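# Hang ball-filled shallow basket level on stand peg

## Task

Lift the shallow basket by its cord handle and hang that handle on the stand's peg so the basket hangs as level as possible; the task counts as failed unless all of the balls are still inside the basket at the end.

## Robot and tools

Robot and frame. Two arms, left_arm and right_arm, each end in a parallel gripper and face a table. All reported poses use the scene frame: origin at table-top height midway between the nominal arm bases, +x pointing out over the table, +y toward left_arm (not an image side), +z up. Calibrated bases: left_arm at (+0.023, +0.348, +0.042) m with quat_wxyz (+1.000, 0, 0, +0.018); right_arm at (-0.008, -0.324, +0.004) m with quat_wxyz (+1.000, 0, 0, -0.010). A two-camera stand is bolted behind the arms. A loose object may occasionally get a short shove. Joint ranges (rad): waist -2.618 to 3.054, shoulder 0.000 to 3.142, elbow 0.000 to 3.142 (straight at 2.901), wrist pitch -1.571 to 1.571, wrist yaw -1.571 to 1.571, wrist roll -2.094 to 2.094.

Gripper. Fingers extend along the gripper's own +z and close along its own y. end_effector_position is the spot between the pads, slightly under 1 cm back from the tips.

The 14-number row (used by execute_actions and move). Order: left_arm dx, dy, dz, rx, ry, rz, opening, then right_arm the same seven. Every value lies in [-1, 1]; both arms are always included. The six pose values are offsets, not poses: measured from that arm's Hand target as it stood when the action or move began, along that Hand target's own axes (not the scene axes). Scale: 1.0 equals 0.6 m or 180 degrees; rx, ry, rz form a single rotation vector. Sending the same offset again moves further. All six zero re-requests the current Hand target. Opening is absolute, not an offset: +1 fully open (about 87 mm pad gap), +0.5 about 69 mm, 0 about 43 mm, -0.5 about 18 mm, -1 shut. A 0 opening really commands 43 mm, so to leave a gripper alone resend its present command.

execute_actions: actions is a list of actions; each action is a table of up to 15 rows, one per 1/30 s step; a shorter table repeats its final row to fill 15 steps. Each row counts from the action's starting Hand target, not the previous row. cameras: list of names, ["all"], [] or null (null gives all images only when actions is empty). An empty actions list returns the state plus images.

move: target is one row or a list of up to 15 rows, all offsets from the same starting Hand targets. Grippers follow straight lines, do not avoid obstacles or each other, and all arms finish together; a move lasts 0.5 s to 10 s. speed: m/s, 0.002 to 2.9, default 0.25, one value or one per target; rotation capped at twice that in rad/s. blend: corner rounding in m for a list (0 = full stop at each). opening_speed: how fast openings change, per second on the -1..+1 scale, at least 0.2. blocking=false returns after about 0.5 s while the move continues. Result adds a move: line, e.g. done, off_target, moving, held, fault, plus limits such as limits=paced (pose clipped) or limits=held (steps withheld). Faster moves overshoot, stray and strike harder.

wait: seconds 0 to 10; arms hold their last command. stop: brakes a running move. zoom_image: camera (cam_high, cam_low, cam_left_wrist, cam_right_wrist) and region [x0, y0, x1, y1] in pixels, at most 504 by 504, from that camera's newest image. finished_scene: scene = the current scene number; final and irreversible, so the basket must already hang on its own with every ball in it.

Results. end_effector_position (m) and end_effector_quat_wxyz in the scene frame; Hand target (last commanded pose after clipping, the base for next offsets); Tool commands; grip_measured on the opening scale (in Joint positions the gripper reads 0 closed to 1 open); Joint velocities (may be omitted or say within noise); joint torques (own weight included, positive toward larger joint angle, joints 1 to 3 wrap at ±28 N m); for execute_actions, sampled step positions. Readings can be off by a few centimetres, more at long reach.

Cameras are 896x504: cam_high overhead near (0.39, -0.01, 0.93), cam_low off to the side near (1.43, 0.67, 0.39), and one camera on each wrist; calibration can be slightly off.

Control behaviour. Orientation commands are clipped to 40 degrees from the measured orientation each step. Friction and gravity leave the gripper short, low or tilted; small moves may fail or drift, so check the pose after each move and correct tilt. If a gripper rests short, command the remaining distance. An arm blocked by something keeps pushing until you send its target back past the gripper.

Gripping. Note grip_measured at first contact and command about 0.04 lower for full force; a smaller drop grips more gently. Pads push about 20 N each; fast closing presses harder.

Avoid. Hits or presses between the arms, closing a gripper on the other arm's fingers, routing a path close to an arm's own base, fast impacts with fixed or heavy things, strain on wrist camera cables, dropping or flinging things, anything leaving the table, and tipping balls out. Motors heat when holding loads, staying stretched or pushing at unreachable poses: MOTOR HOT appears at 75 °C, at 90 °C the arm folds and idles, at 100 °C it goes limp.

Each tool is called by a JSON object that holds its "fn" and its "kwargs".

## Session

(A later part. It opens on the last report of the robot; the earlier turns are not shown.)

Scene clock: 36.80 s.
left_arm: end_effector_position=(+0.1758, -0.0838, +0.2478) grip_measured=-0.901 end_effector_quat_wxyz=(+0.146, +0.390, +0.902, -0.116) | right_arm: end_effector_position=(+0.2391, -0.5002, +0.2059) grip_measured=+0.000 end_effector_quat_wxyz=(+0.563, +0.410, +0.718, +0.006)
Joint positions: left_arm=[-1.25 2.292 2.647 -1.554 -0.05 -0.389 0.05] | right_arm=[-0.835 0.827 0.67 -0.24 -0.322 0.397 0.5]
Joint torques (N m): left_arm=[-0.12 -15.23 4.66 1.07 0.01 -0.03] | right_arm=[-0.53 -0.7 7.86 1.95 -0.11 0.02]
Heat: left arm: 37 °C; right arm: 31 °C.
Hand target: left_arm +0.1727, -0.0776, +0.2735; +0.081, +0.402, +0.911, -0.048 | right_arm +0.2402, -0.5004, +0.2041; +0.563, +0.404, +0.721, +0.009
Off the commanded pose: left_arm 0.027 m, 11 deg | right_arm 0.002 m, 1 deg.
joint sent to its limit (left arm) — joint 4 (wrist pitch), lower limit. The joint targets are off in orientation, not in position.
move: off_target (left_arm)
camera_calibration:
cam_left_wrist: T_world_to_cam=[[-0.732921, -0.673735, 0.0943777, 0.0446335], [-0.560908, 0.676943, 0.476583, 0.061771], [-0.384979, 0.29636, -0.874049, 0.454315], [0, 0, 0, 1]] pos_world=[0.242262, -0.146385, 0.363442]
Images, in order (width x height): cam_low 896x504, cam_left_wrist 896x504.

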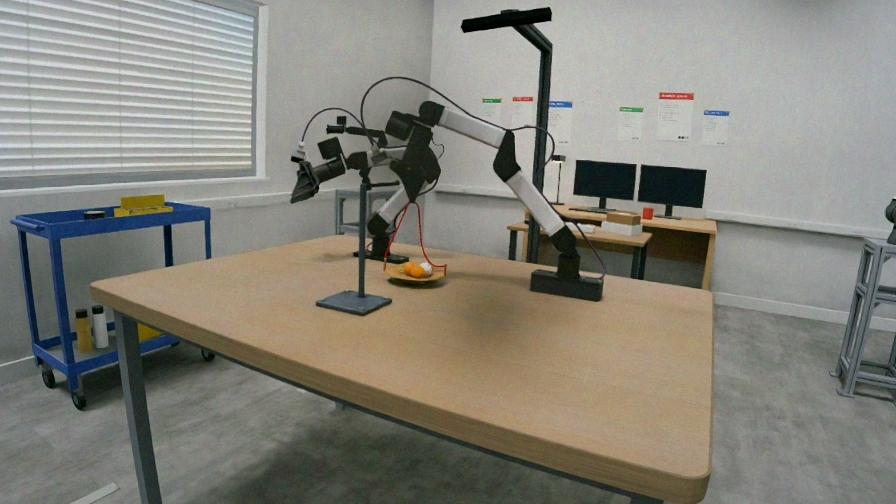

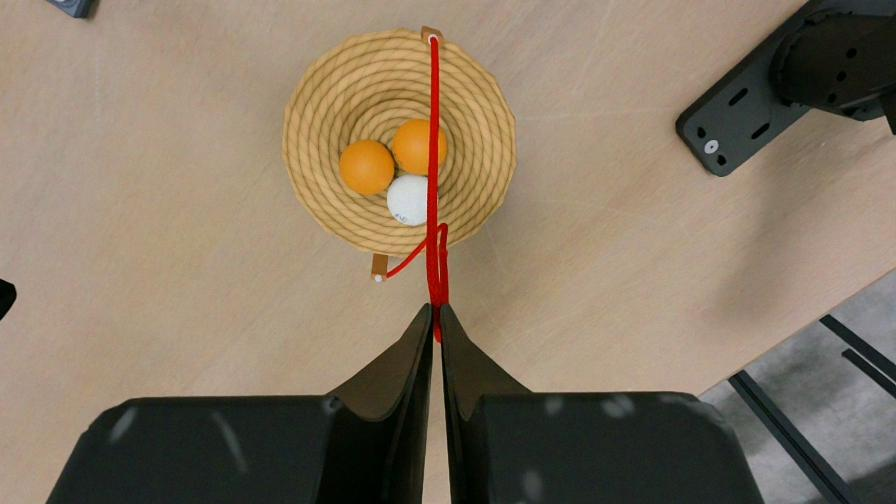

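{"fn": "move", "kwargs": {"target": [0,0,-0.045,0,0,0,-1,0,0,0,0,0,0,0], "speed": 0.02, "cameras": ["cam_low","cam_left_wrist"]}}

{"fn": "zoom_image", "kwargs": {"camera": "cam_low", "region": [340, 150, 500, 310]}}

Scene clock: 43.50 s.
left_arm: end_effector_position=(+0.1737, -0.0787, +0.2709) grip_measured=-0.901 end_effector_quat_wxyz=(+0.164, +0.387, +0.897, -0.135) | right_arm: end_effector_position=(+0.2391, -0.5002, +0.2059) grip_measured=+0.000 end_effector_quat_wxyz=(+0.563, +0.410, +0.718, +0.006)
Joint positions: left_arm=[-1.25 2.239 2.647 -1.554 -0.049 -0.389 0.05] | right_arm=[-0.835 0.827 0.67 -0.24 -0.322 0.397 0.5]
Joint torques (N m): left_arm=[-0.38 -14.78 5.68 1.2 0.01 -0.03] | right_arm=[-0.51 -0.7 7.84 1.95 -0.11 0.02]
Heat: left arm: 40 °C; right arm: 32 °C.
Hand target: left_arm +0.1698, -0.0735, +0.3000; +0.081, +0.402, +0.911, -0.048 | right_arm +0.2402, -0.5004, +0.2041; +0.563, +0.404, +0.721, +0.009
Off the commanded pose: left_arm 0.030 m, 14 deg | right_arm 0.002 m, 1 deg.
joint sent to its limit (left arm) — joint 4 (wrist pitch), lower limit. The joint targets are off in orientation, not in position.
move: off_target (left_arm)
camera_calibration:
cam_left_wrist: T_world_to_cam=[[-0.735004, -0.668279, 0.114771, 0.0397555], [-0.568826, 0.699825, 0.432068, 0.0613623], [-0.369062, 0.252287, -0.894508, 0.471514], [0, 0, 0, 1]] pos_world=[0.238143, -0.135332, 0.390698]
Images, in order (width x height): cam_low 896x504, cam_left_wrist 896x504.

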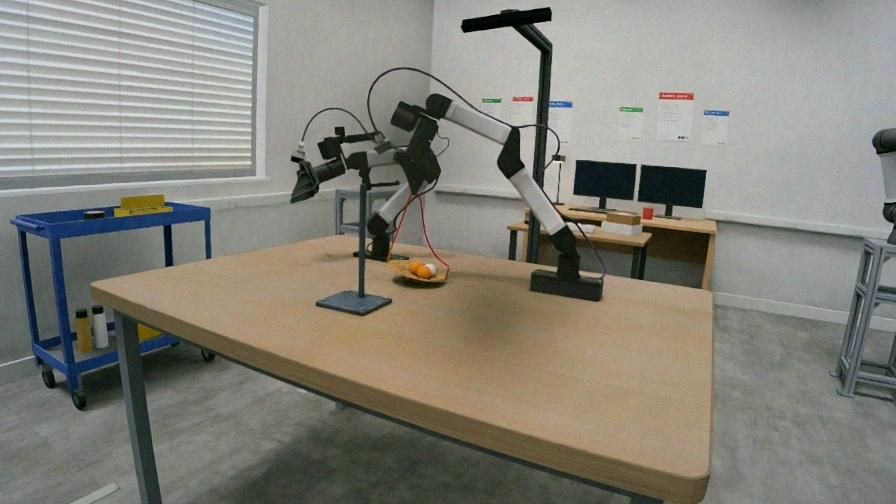

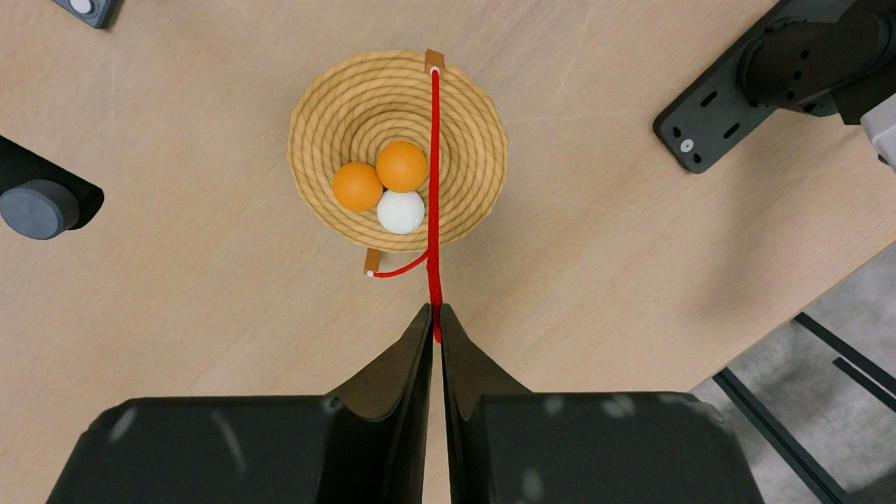

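Scaled by 3.150 from the camera's 896x504 image, which has a finer 1280x720 frame.

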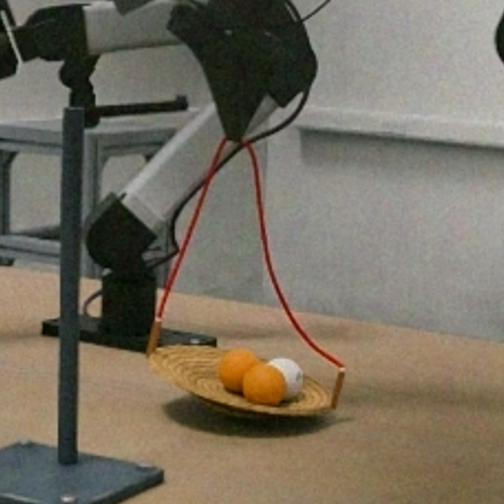

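{"fn": "move", "kwargs": {"target": [[0.008,0.001,0.134,0,0,0,-1,0,0,0,0,0,0,0],[0.021,-0.051,0.167,0,0,0,-1,0,0,0,0,0,0,0],[0.052,-0.175,0.299,0,0,0,-1,0,0,0,0,0,0,0],[0.088,-0.234,0.472,0,0,0,-1,0,0,0,0,0,0,0]], "speed": [0.03,0.08,0.1,0.08], "blend": [0.01,0.02,0.02,0], "cameras": ["cam_left_wrist","cam_high"]}}

{"fn": "zoom_image", "kwargs": {"camera": "cam_high", "region": [390, 310, 590, 480]}}

Scene clock: 52.87 s.
left_arm: end_effector_position=(+0.0627, -0.1710, +0.0254) grip_measured=-0.901 end_effector_quat_wxyz=(+0.077, +0.405, +0.910, -0.052) | right_arm: end_effector_position=(+0.2391, -0.5002, +0.2059) grip_measured=+0.000 end_effector_quat_wxyz=(+0.563, +0.410, +0.718, +0.006)
Joint positions: left_arm=[-1.51 2.715 2.53 -1.22 -0.083 -0.63 0.05] | right_arm=[-0.835 0.827 0.67 -0.24 -0.322 0.397 0.5]
Joint torques (N m): left_arm=[-0.64 -12.15 4.68 0.96 -0.24 -0.3] | right_arm=[-0.51 -0.73 7.84 1.95 -0.11 0.01]
Heat: left arm: 40 °C; right arm: 33 °C.
Hand target: left_arm +0.0616, -0.1729, +0.0151; +0.081, +0.402, +0.911, -0.048 | right_arm +0.2402, -0.5004, +0.2041; +0.563, +0.404, +0.721, +0.009
Off the commanded pose: left_arm 0.011 m, 1 deg | right_arm 0.002 m, 1 deg.
move: off_target (left_arm); blend cut to 0.0189 m at target 2
camera_calibration:
cam_left_wrist: T_world_to_cam=[[-0.740784, -0.671065, 0.0301788, -0.0733218], [-0.50807, 0.589112, 0.62834, 0.141195], [-0.439436, 0.450132, -0.777353, 0.269411], [0, 0, 0, 1]] pos_world=[0.13581, -0.253654, 0.122921]
Images, in order (width x height): cam_high 896x504, cam_left_wrist 896x504.

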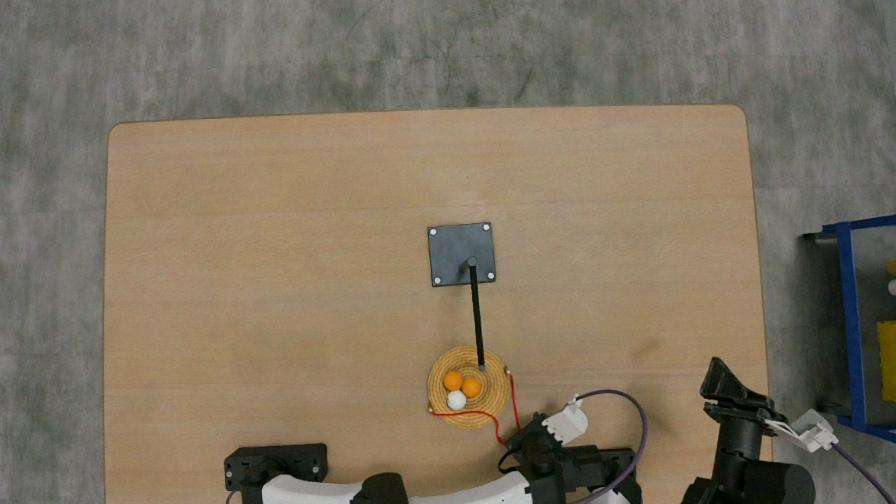

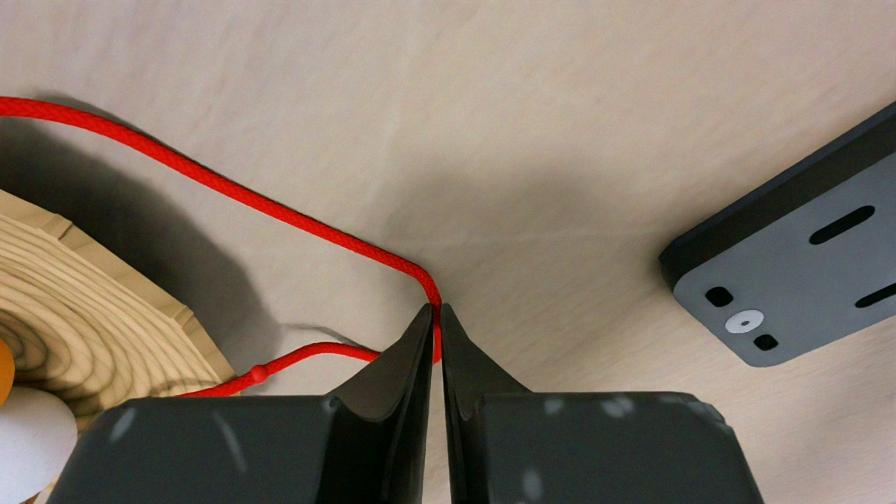

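Scaled by 2.520 from the camera's 896x504 image, which has a finer 1280x720 frame.

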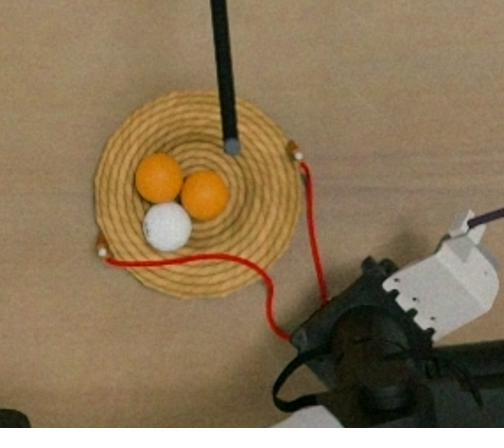

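{"fn": "move", "kwargs": {"target": [[0,0,0.01,0,0,0,-1,0,0,0,0,0,0,0],[0,0,0.01,0,0,0,-0.4,0,0,0,0,0,0,0],[0.03,0.004,0.008,0,0,0,-0.4,0,0,0,0,0,0,0]], "speed": 0.05, "cameras": ["cam_left_wrist"]}}

Scene clock: 55.33 s.
left_arm: end_effector_position=(+0.0597, -0.1717, +0.0203) grip_measured=-0.400 end_effector_quat_wxyz=(+0.095, +0.400, +0.909, -0.070) | right_arm: end_effector_position=(+0.2391, -0.5002, +0.2059) grip_measured=+0.000 end_effector_quat_wxyz=(+0.563, +0.410, +0.718, +0.006)
Joint positions: left_arm=[-1.52 2.613 2.312 -1.054 -0.098 -0.644 0.3] | right_arm=[-0.835 0.827 0.67 -0.24 -0.322 0.397 0.5]
Joint torques (N m): left_arm=[-1.22 -12.48 2.89 0.71 -0.11 -0.32] | right_arm=[-0.5 -0.69 7.86 1.95 -0.11 0.02]
Heat: left arm: 41 °C; right arm: 33 °C.
Hand target: left_arm +0.0519, -0.1590, +0.0070; +0.081, +0.402, +0.911, -0.048 | right_arm +0.2402, -0.5004, +0.2041; +0.563, +0.404, +0.721, +0.009
Off the commanded pose: left_arm 0.020 m, 3 deg | right_arm 0.002 m, 1 deg.
move: off_target (left_arm); target 2's new opening was sent with left_arm's hand 0.012 m and 1 deg from that target
camera_calibration:
cam_left_wrist: T_world_to_cam=[[-0.737093, -0.673886, 0.0506973, -0.0770356], [-0.522503, 0.615872, 0.589655, 0.149602], [-0.428583, 0.408141, -0.806063, 0.257169], [0, 0, 0, 1]] pos_world=[0.131603, -0.24901, 0.122986]
Images, in order (width x height): cam_left_wrist 896x504.

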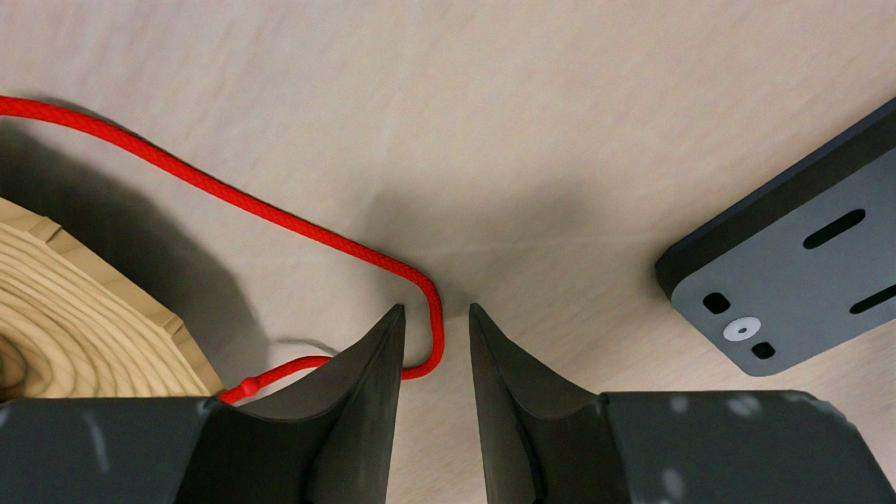

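{"fn": "move", "kwargs": {"target": [[0.0,0.0,-0.035,0,0,0,-0.4,0,0,0,0,0,0,0],[0.008,0.0,-0.035,0,0,0,-0.4,0,0,0,0,0,0,0],[0.008,0.0,0,0,0,0,-0.4,0,0,0,0,0,0,0]], "speed": 0.05, "cameras": ["cam_left_wrist"]}}

Scene clock: 57.50 s.
left_arm: end_effector_position=(+0.0520, -0.1591, +0.0194) grip_measured=-0.400 end_effector_quat_wxyz=(+0.086, +0.403, +0.910, -0.055) | right_arm: end_effector_position=(+0.2391, -0.5002, +0.2059) grip_measured=+0.000 end_effector_quat_wxyz=(+0.563, +0.410, +0.718, +0.006)
Joint positions: left_arm=[-1.533 2.587 2.261 -1.065 -0.099 -0.655 0.3] | right_arm=[-0.835 0.827 0.67 -0.24 -0.322 0.397 0.5]
Joint torques (N m): left_arm=[-0.61 -12.14 2.89 1 -0.11 -0.26] | right_arm=[-0.53 -0.68 7.86 1.96 -0.11 0.01]
Heat: left arm: 42 °C; right arm: 33 °C.
Hand target: left_arm +0.0487, -0.1555, +0.0062; +0.081, +0.402, +0.911, -0.048 | right_arm +0.2402, -0.5004, +0.2041; +0.563, +0.404, +0.721, +0.009
Off the commanded pose: left_arm 0.014 m, 1 deg | right_arm 0.002 m, 1 deg.
move: off_target (left_arm)
camera_calibration:
cam_left_wrist: T_world_to_cam=[[-0.738006, -0.674139, 0.0297339, -0.0737641], [-0.519222, 0.595452, 0.613062, 0.134502], [-0.430994, 0.437005, -0.789475, 0.252455], [0, 0, 0, 1]] pos_world=[0.124205, -0.240141, 0.119042]
Images, in order (width x height): cam_left_wrist 896x504.

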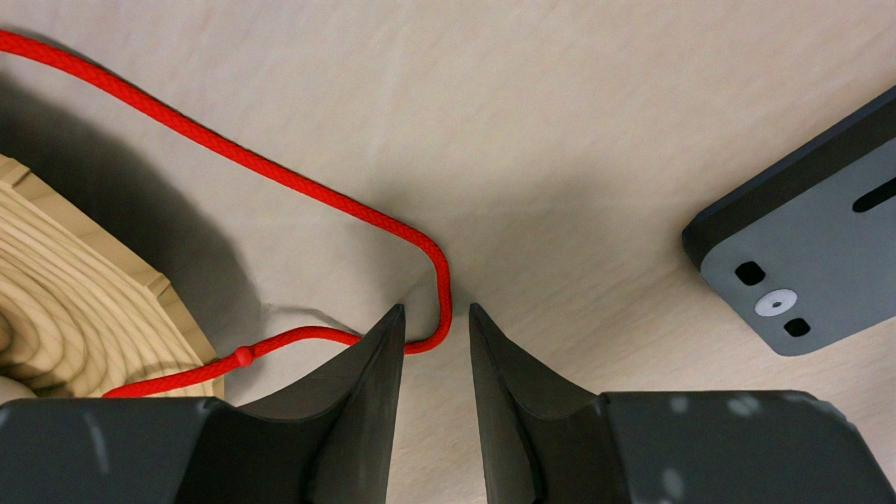

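{"fn": "move", "kwargs": {"target": [[0.0,0.0,-0.035,0,0,0,-0.3,0,0,0,0,0,0,0],[0.014,0.004,-0.035,0,0,0,-0.3,0,0,0,0,0,0,0],[0.014,0.004,0,0,0,0,-0.3,0,0,0,0,0,0,0]], "speed": 0.05, "cameras": ["cam_left_wrist"]}}

Scene clock: 59.50 s.
left_arm: end_effector_position=(+0.0481, -0.1490, +0.0190) grip_measured=-0.300 end_effector_quat_wxyz=(+0.082, +0.401, +0.911, -0.052) | right_arm: end_effector_position=(+0.2391, -0.5002, +0.2059) grip_measured=+0.000 end_effector_quat_wxyz=(+0.563, +0.410, +0.718, +0.006)
Joint positions: left_arm=[-1.538 2.54 2.17 -1.033 -0.097 -0.664 0.35] | right_arm=[-0.835 0.827 0.67 -0.24 -0.322 0.397 0.5]
Joint torques (N m): left_arm=[-0.7 -11.66 2.84 1.1 -0.11 -0.21] | right_arm=[-0.53 -0.7 7.83 1.95 -0.11 0.02]
Heat: left arm: 42 °C; right arm: 33 °C.
Hand target: left_arm +0.0450, -0.1478, +0.0046; +0.081, +0.402, +0.911, -0.048 | right_arm +0.2402, -0.5004, +0.2041; +0.563, +0.404, +0.721, +0.009
Off the commanded pose: left_arm 0.015 m, 0 deg | right_arm 0.002 m, 1 deg.
move: off_target (left_arm)
camera_calibration:
cam_left_wrist: T_world_to_cam=[[-0.735725, -0.676734, 0.0272062, -0.0703263], [-0.518105, 0.588231, 0.620928, 0.125342], [-0.436207, 0.442736, -0.783395, 0.246931], [0, 0, 0, 1]] pos_world=[0.120913, -0.230648, 0.11753]
Images, in order (width x height): cam_left_wrist 896x504.

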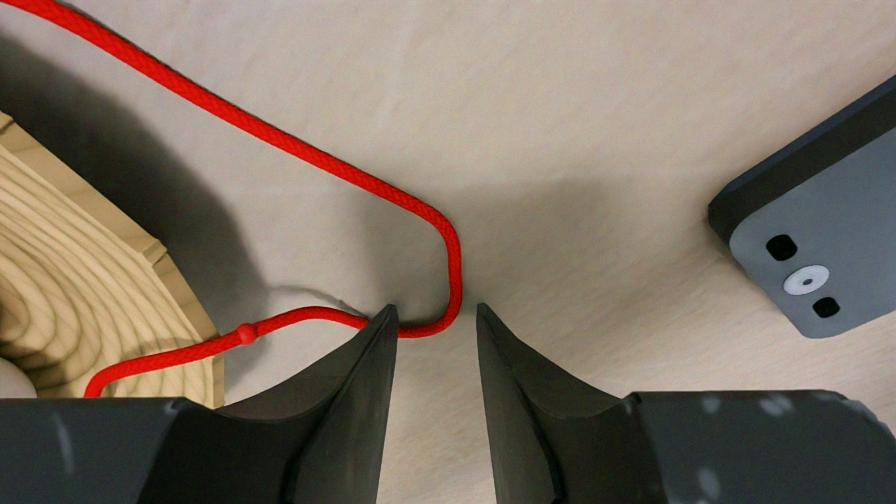

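{"fn": "move", "kwargs": {"target": [0,-0.01,0,0,0,0,-1,0,0,0,0,0,0,0], "opening_speed": 0.7, "cameras": ["cam_left_wrist"]}}

Scene clock: 60.97 s.
left_arm: end_effector_position=(+0.0465, -0.1495, +0.0195) grip_measured=-0.900 end_effector_quat_wxyz=(+0.083, +0.403, +0.910, -0.052) | right_arm: end_effector_position=(+0.2391, -0.5002, +0.2059) grip_measured=+0.000 end_effector_quat_wxyz=(+0.563, +0.410, +0.718, +0.006)
Joint positions: left_arm=[-1.541 2.54 2.173 -1.033 -0.098 -0.664 0.05] | right_arm=[-0.835 0.827 0.67 -0.24 -0.322 0.397 0.5]
Joint torques (N m): left_arm=[-1.25 -10.36 5.45 0.94 -0.15 -0.35] | right_arm=[-0.51 -0.7 7.84 1.95 -0.11 0.01]
Heat: left arm: 42 °C; right arm: 33 °C.
Hand target: left_arm +0.0406, -0.1518, +0.0047; +0.081, +0.401, +0.911, -0.048 | right_arm +0.2402, -0.5004, +0.2041; +0.563, +0.404, +0.721, +0.009
Off the commanded pose: left_arm 0.016 m, 1 deg | right_arm 0.002 m, 1 deg.
move: off_target (left_arm)
camera_calibration:
cam_left_wrist: T_world_to_cam=[[-0.737933, -0.674335, 0.0269545, -0.0713821], [-0.51722, 0.590754, 0.619268, 0.124832], [-0.433518, 0.443037, -0.784717, 0.246856], [0, 0, 0, 1]] pos_world=[0.118907, -0.231247, 0.118332]
Images, in order (width x height): cam_left_wrist 896x504.

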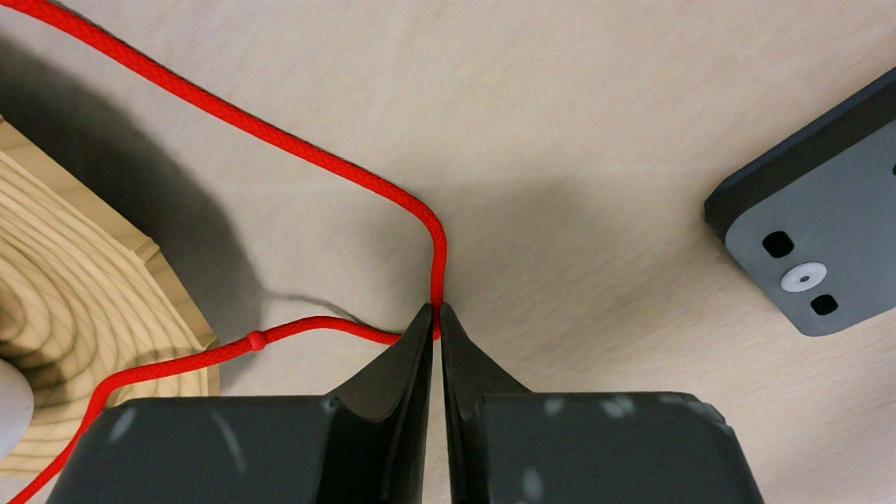

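{"fn": "move", "kwargs": {"target": [[-0.07,0.0755,-0.1835,0,0,0,-1,0,0,0,0,0,0,0],[-0.107,0.185,-0.315,0,0,0,-1,0,0,0,0,0,0,0],[-0.139,0.238,-0.4285,0,0,0,-1,0,0,0,0,0,0,0]], "speed": [0.1,0.1,0.05], "blend": [0.02,0.02,0], "cameras": ["cam_low","cam_left_wrist"]}}

{"fn": "zoom_image", "kwargs": {"camera": "cam_low", "region": [340, 150, 500, 310]}}

Scene clock: 65.53 s.
left_arm: end_effector_position=(+0.1729, -0.0808, +0.2415) grip_measured=-0.900 end_effector_quat_wxyz=(+0.136, +0.392, +0.903, -0.107) | right_arm: end_effector_position=(+0.2391, -0.5002, +0.2059) grip_measured=+0.000 end_effector_quat_wxyz=(+0.563, +0.410, +0.718, +0.006)
Joint positions: left_arm=[-1.253 2.287 2.615 -1.553 -0.049 -0.391 0.05] | right_arm=[-0.835 0.827 0.67 -0.24 -0.322 0.397 0.5]
Joint torques (N m): left_arm=[0.43 -14.86 6.23 1.05 -0.03 0.01] | right_arm=[-0.53 -0.73 7.83 1.95 -0.11 0.02]
Heat: left arm: 45 °C; right arm: 34 °C.
Hand target: left_arm +0.1737, -0.0769, +0.2695; +0.081, +0.402, +0.911, -0.048 | right_arm +0.2402, -0.5004, +0.2041; +0.563, +0.404, +0.721, +0.009
Off the commanded pose: left_arm 0.028 m, 9 deg | right_arm 0.002 m, 1 deg.
joint sent to its limit (left arm) — joint 4 (wrist pitch), lower limit. The joint targets are off in orientation, not in position.
move: off_target (left_arm)
camera_calibration:
cam_left_wrist: T_world_to_cam=[[-0.733531, -0.674249, 0.0855612, 0.0474664], [-0.554077, 0.666147, 0.499247, 0.0536698], [-0.393613, 0.318806, -0.862225, 0.447179], [0, 0, 0, 1]] pos_world=[0.240571, -0.146311, 0.354713]
Images, in order (width x height): cam_low 896x504, cam_left_wrist 896x504.

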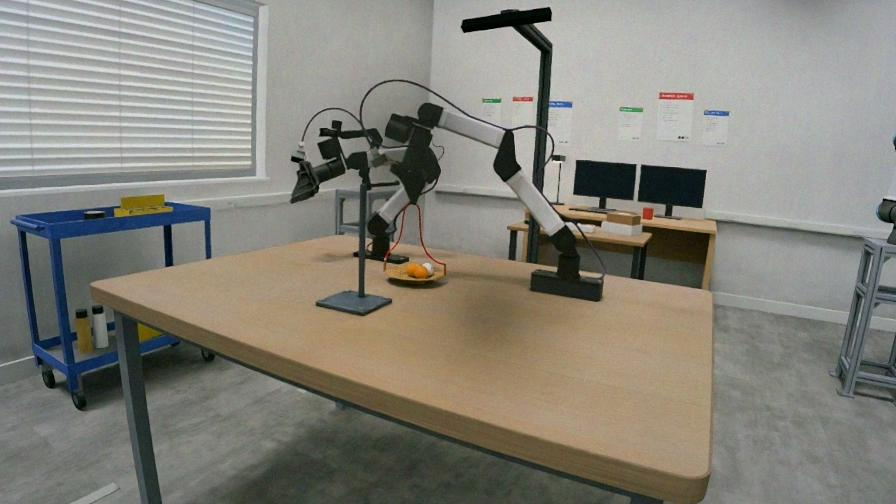

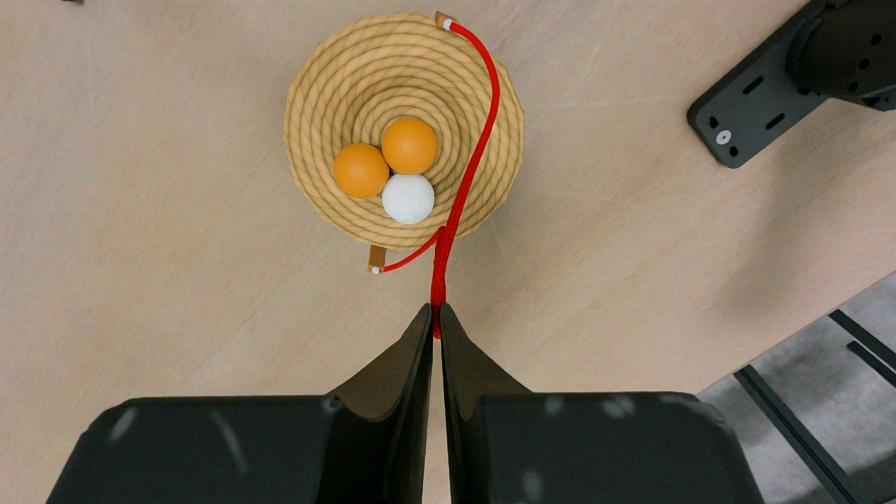

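Scaled by 3.150 from the camera's 896x504 image, which has a finer 1280x720 frame.

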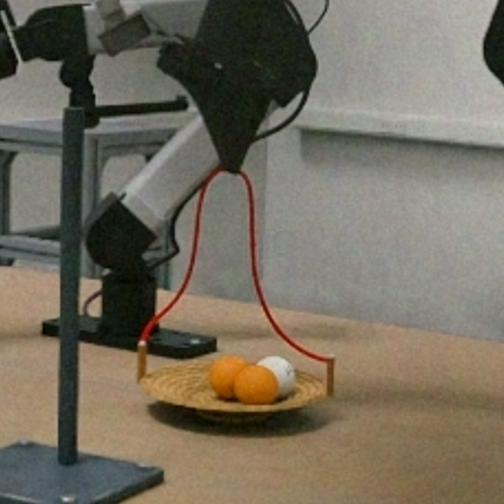

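{"fn": "move", "kwargs": {"target": [0,0,-0.06,0,0,0,-1,0,0,0,0,0,0,0], "speed": 0.03, "cameras": ["cam_low","cam_left_wrist"]}}

{"fn": "zoom_image", "kwargs": {"camera": "cam_low", "region": [340, 150, 500, 310]}}

Scene clock: 69.73 s.
left_arm: end_effector_position=(+0.1714, -0.0769, +0.2750) grip_measured=-0.900 end_effector_quat_wxyz=(+0.166, +0.388, +0.896, -0.138) | right_arm: end_effector_position=(+0.2391, -0.5002, +0.2059) grip_measured=+0.000 end_effector_quat_wxyz=(+0.563, +0.410, +0.718, +0.006)
Joint positions: left_arm=[-1.253 2.224 2.639 -1.554 -0.048 -0.39 0.05] | right_arm=[-0.835 0.827 0.67 -0.24 -0.322 0.397 0.5]
Joint torques (N m): left_arm=[0.16 -14.53 6.15 1.19 0 -0.04] | right_arm=[-0.51 -0.7 7.84 1.95 -0.11 0.02]
Heat: left arm: 46 °C; right arm: 34 °C.
Hand target: left_arm +0.1698, -0.0715, +0.3049; +0.081, +0.401, +0.911, -0.048 | right_arm +0.2402, -0.5004, +0.2041; +0.563, +0.404, +0.721, +0.009
Off the commanded pose: left_arm 0.030 m, 14 deg | right_arm 0.002 m, 1 deg.
joint sent to its limit (left arm) — joint 4 (wrist pitch), lower limit. The joint targets are off in orientation, not in position.
move: off_target (left_arm)
camera_calibration:
cam_left_wrist: T_world_to_cam=[[-0.73693, -0.665499, 0.11851, 0.038212], [-0.567305, 0.704217, 0.4269, 0.058588], [-0.367559, 0.247364, -0.8965, 0.473781], [0, 0, 0, 1]] pos_world=[0.235539, -0.133025, 0.395205]
Images, in order (width x height): cam_low 896x504, cam_left_wrist 896x504.

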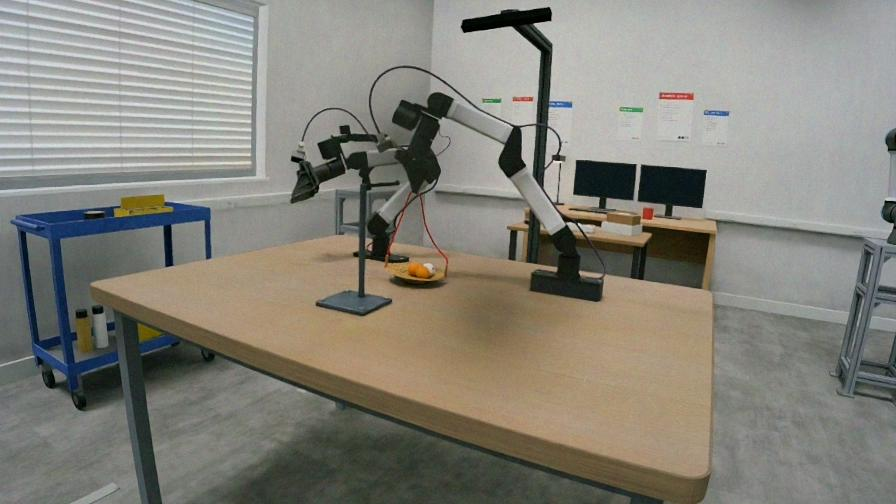

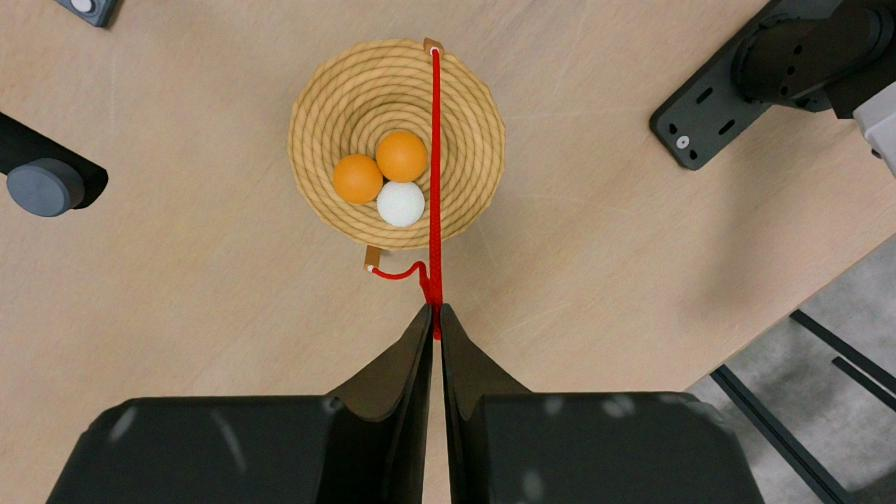

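Scaled by 3.150 from the camera's 896x504 image, which has a finer 1280x720 frame.

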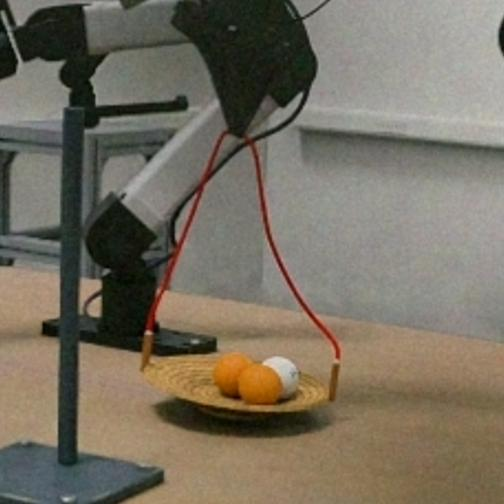

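{"fn": "move", "kwargs": {"target": [-0.037,-0.018,-0.179,0,0,0,-1,0,0,0,0,0,0,0], "speed": 0.05, "cameras": ["all"]}}

{"fn": "zoom_image", "kwargs": {"camera": "cam_low", "region": [340, 110, 500, 290]}}

Scene clock: 73.67 s.
left_arm: end_effector_position=(+0.1698, -0.0787, +0.3777) grip_measured=-0.900 end_effector_quat_wxyz=(+0.274, +0.366, +0.852, -0.254) | right_arm: end_effector_position=(+0.2391, -0.5002, +0.2059) grip_measured=+0.000 end_effector_quat_wxyz=(+0.563, +0.410, +0.718, +0.006)
Joint positions: left_arm=[-1.258 2.129 2.842 -1.519 -0.048 -0.391 0.05] | right_arm=[-0.835 0.827 0.67 -0.24 -0.322 0.397 0.5]
Joint torques (N m): left_arm=[-0.73 -12.89 5.64 2.11 -0.01 -0.27] | right_arm=[-0.53 -0.7 7.84 1.95 -0.11 0.01]
Heat: left arm: 47 °C; right arm: 34 °C.
Hand target: left_arm +0.1649, -0.0785, +0.4148; +0.081, +0.402, +0.911, -0.048 | right_arm +0.2402, -0.5004, +0.2041; +0.563, +0.404, +0.721, +0.009
Off the commanded pose: left_arm 0.037 m, 33 deg | right_arm 0.002 m, 1 deg.
elbow stopped short (left arm): the move would have taken joint 3 (elbow) straighter than the controller allows.
move: off_target (left_arm)
camera_calibration:
cam_left_wrist: T_world_to_cam=[[-0.759514, -0.607016, 0.233816, -0.0113998], [-0.596263, 0.793347, 0.122766, 0.141811], [-0.260018, -0.0461731, -0.964499, 0.549942], [0, 0, 0, 1]] pos_world=[0.218893, -0.0940325, 0.515675]
cam_right_wrist: T_world_to_cam=[[-0.582309, -0.667495, -0.464076, -0.10154], [-0.641837, 0.727823, -0.241493, 0.587281], [0.498961, 0.157238, -0.852241, 0.278337], [0, 0, 0, 1]] pos_world=[0.178932, -0.538979, 0.331912]

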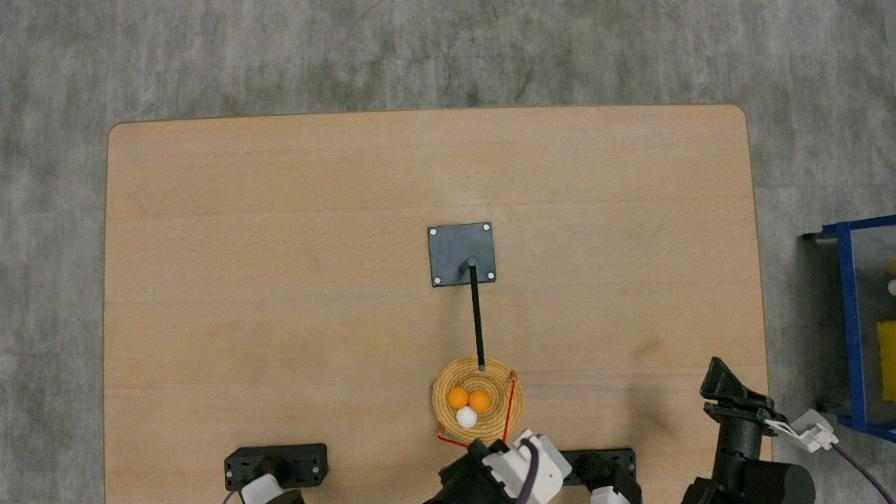

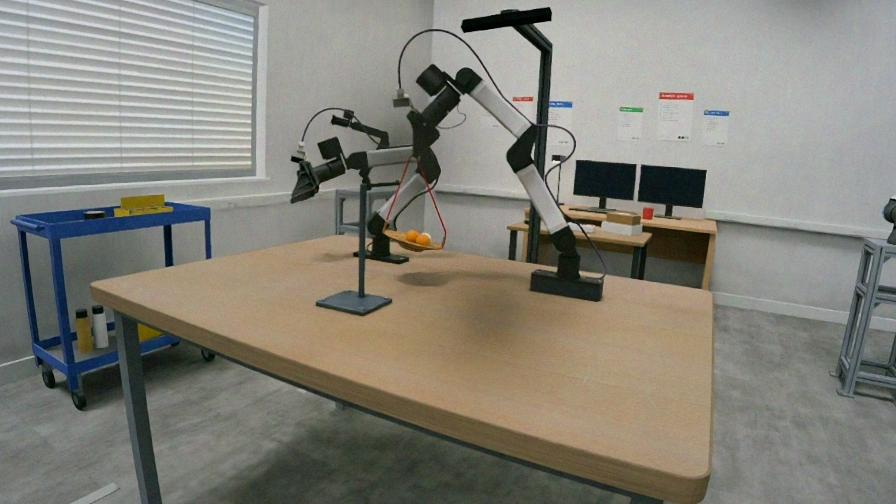

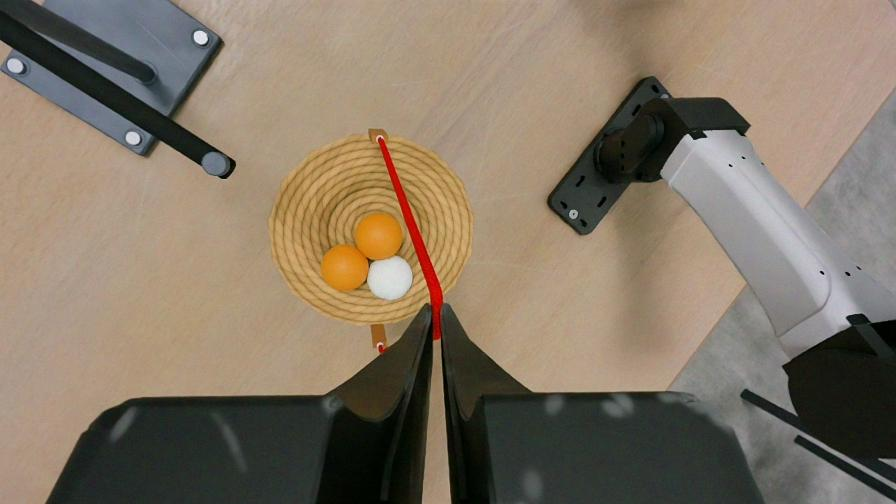

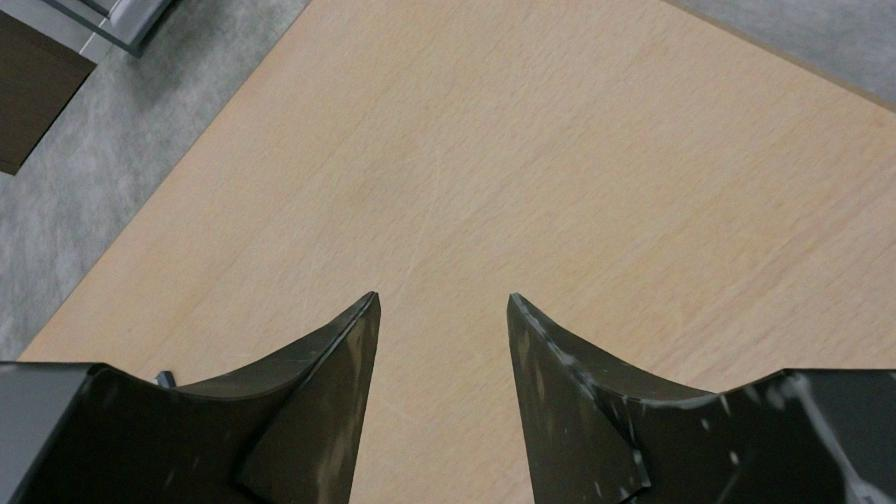

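Scaled by 2.800 from the camera's 896x504 image, which has a finer 1280x720 frame.

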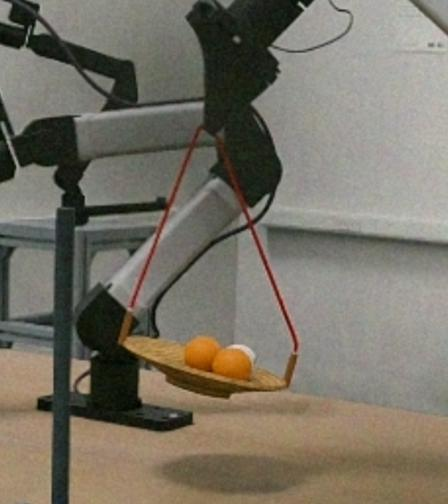

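{"fn": "move", "kwargs": {"target": [0.007,0.007,0.041,0.02,-0.217,0.049,-1,0,0,0,0,0,0,0], "speed": 0.1, "cameras": ["cam_left_wrist"]}}

Scene clock: 77.30 s.
left_arm: end_effector_position=(+0.1689, -0.0792, +0.3613) grip_measured=-0.900 end_effector_quat_wxyz=(+0.338, +0.441, +0.813, -0.175) | right_arm: end_effector_position=(+0.2391, -0.5002, +0.2059) grip_measured=+0.000 end_effector_quat_wxyz=(+0.563, +0.410, +0.718, +0.006)
Joint positions: left_arm=[-1.346 1.993 2.511 -1.336 -0.234 -0.225 0.05] | right_arm=[-0.835 0.827 0.67 -0.24 -0.322 0.397 0.5]
Joint torques (N m): left_arm=[-0.64 -12.86 4.38 2.07 -0.26 -0.02] | right_arm=[-0.53 -0.7 7.83 1.95 -0.11 0.02]
Heat: left arm: 47 °C; right arm: 34 °C.
Hand target: left_arm +0.1679, -0.0763, +0.3897; +0.371, +0.432, +0.797, -0.201 | right_arm +0.2402, -0.5004, +0.2041; +0.563, +0.404, +0.721, +0.009
Off the commanded pose: left_arm 0.029 m, 5 deg | right_arm 0.002 m, 1 deg.
move: off_target (left_arm)
camera_calibration:
cam_left_wrist: T_world_to_cam=[[-0.831905, -0.554818, -0.0105555, 0.095998], [-0.553735, 0.828739, 0.0810453, 0.154488], [-0.0362177, 0.0732669, -0.996655, 0.517194], [0, 0, 0, 1]] pos_world=[0.184138, -0.112662, 0.503957]
Images, in order (width x height): cam_left_wrist 896x504.

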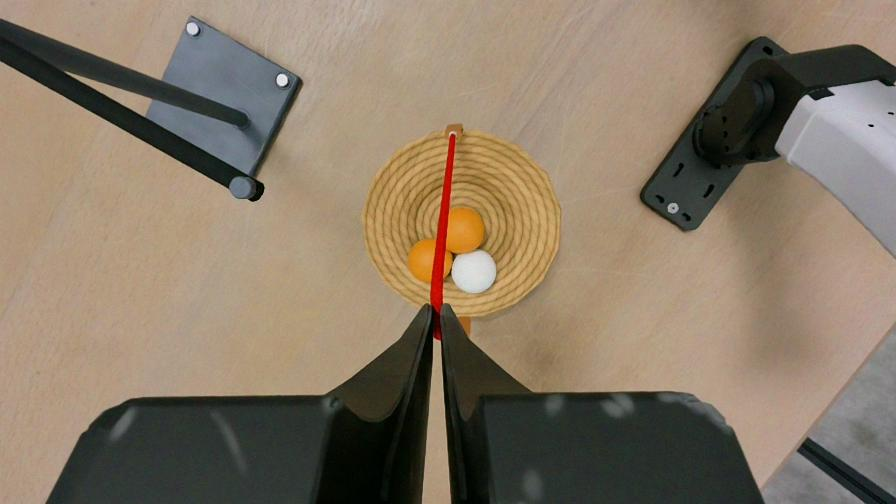

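{"fn": "move", "kwargs": {"target": [[-0.018,-0.011,-0.025,0,0,0,-1,0,0,0,0,0,0,0],[-0.057,0.0865,0.018,0,0,0,-1,0,0,0,0,0,0,0]], "speed": 0.06, "blend": [0.01,0], "cameras": ["all"]}}

{"fn": "zoom_image", "kwargs": {"camera": "cam_low", "region": [320, 110, 480, 290]}}

Scene clock: 79.60 s.
left_arm: end_effector_position=(+0.2224, -0.0646, +0.3974) grip_measured=-0.900 end_effector_quat_wxyz=(+0.370, +0.431, +0.798, -0.200) | right_arm: end_effector_position=(+0.2391, -0.5002, +0.2059) grip_measured=+0.000 end_effector_quat_wxyz=(+0.563, +0.410, +0.718, +0.006)
Joint positions: left_arm=[-1.195 2.108 2.843 -1.445 -0.13 -0.11 0.05] | right_arm=[-0.835 0.827 0.67 -0.24 -0.322 0.397 0.5]
Joint torques (N m): left_arm=[0.16 -8.13 5.65 2.24 0.01 -0.04] | right_arm=[-0.53 -0.72 7.84 1.96 -0.11 0.02]
Heat: left arm: 47 °C; right arm: 35 °C.
Hand target: left_arm +0.2278, -0.0734, +0.4090; +0.371, +0.432, +0.797, -0.201 | right_arm +0.2402, -0.5004, +0.2041; +0.563, +0.404, +0.721, +0.009
Off the commanded pose: left_arm 0.016 m, 0 deg | right_arm 0.002 m, 1 deg.
elbow stopped short (left arm): the move would have taken joint 3 (elbow) straighter than the controller allows.
move: off_target (left_arm); blend cut to 0.0099 m at target 1
camera_calibration:
cam_left_wrist: T_world_to_cam=[[-0.832677, -0.553757, 0.00175211, 0.144454], [-0.553756, 0.832656, -0.00622228, 0.204027], [0.00198672, -0.00615139, -0.999979, 0.541693], [0, 0, 0, 1]] pos_world=[0.232188, -0.0865595, 0.542698]
cam_right_wrist: T_world_to_cam=[[-0.582309, -0.667495, -0.464076, -0.10154], [-0.641837, 0.727823, -0.241493, 0.587281], [0.498961, 0.157238, -0.852241, 0.278337], [0, 0, 0, 1]] pos_world=[0.178932, -0.538979, 0.331912]

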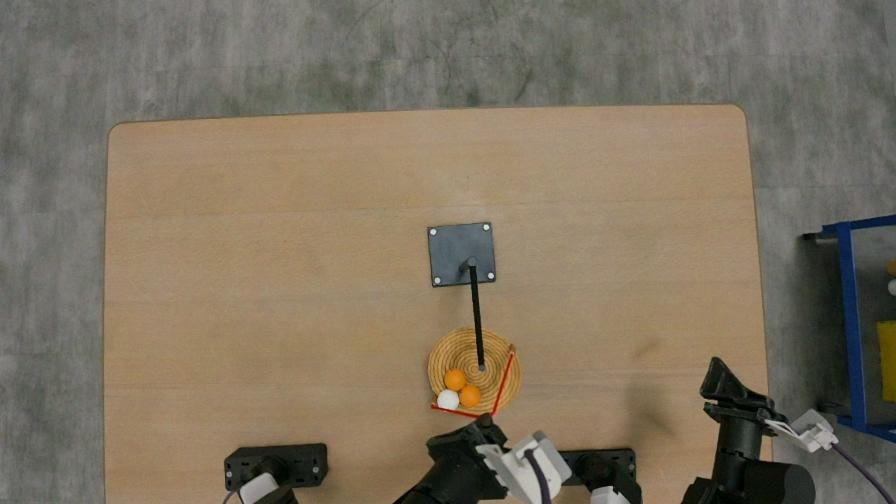

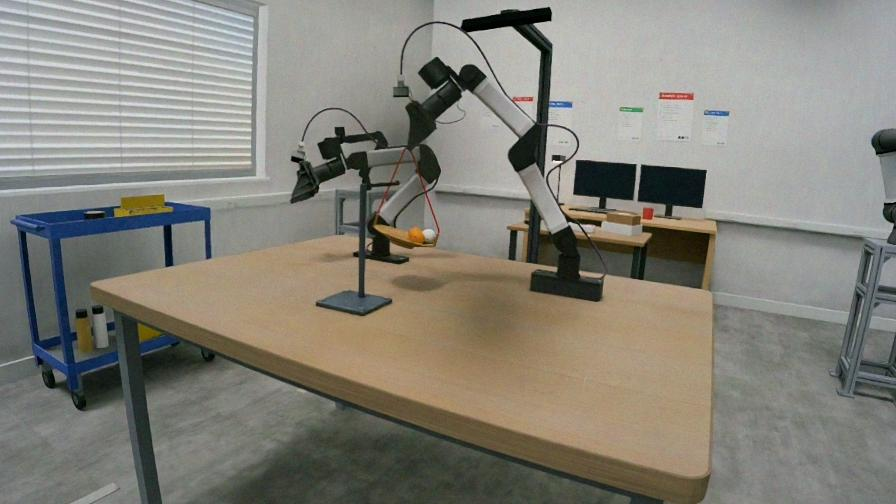

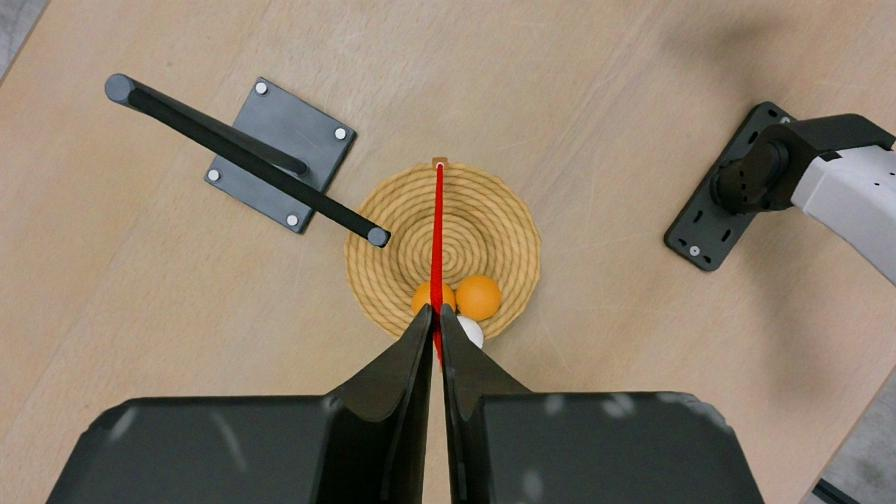

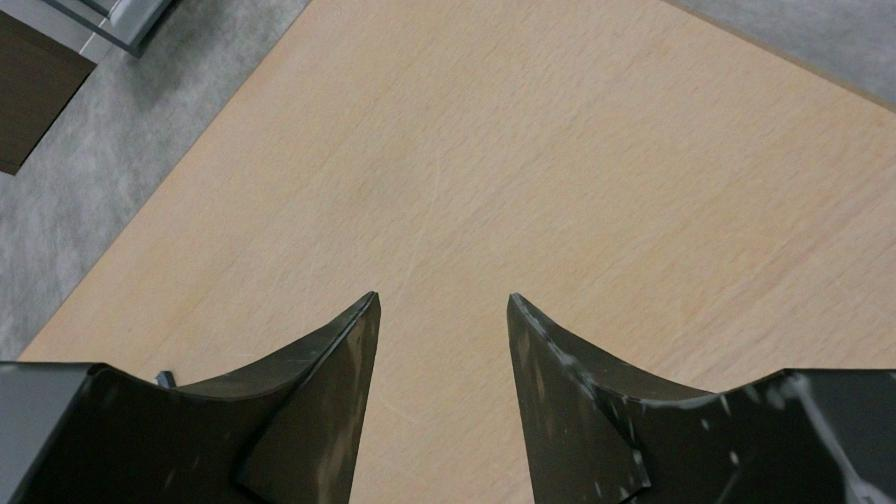

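Scaled by 2.800 from the camera's 896x504 image, which has a finer 1280x720 frame.

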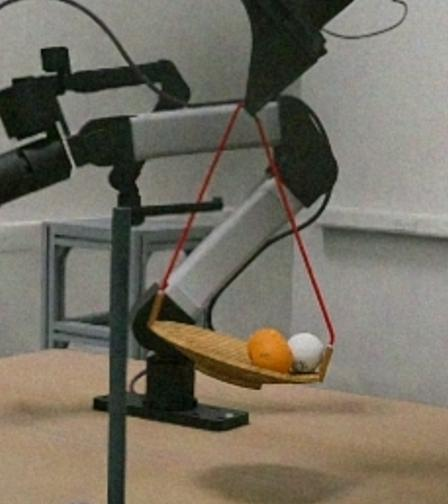

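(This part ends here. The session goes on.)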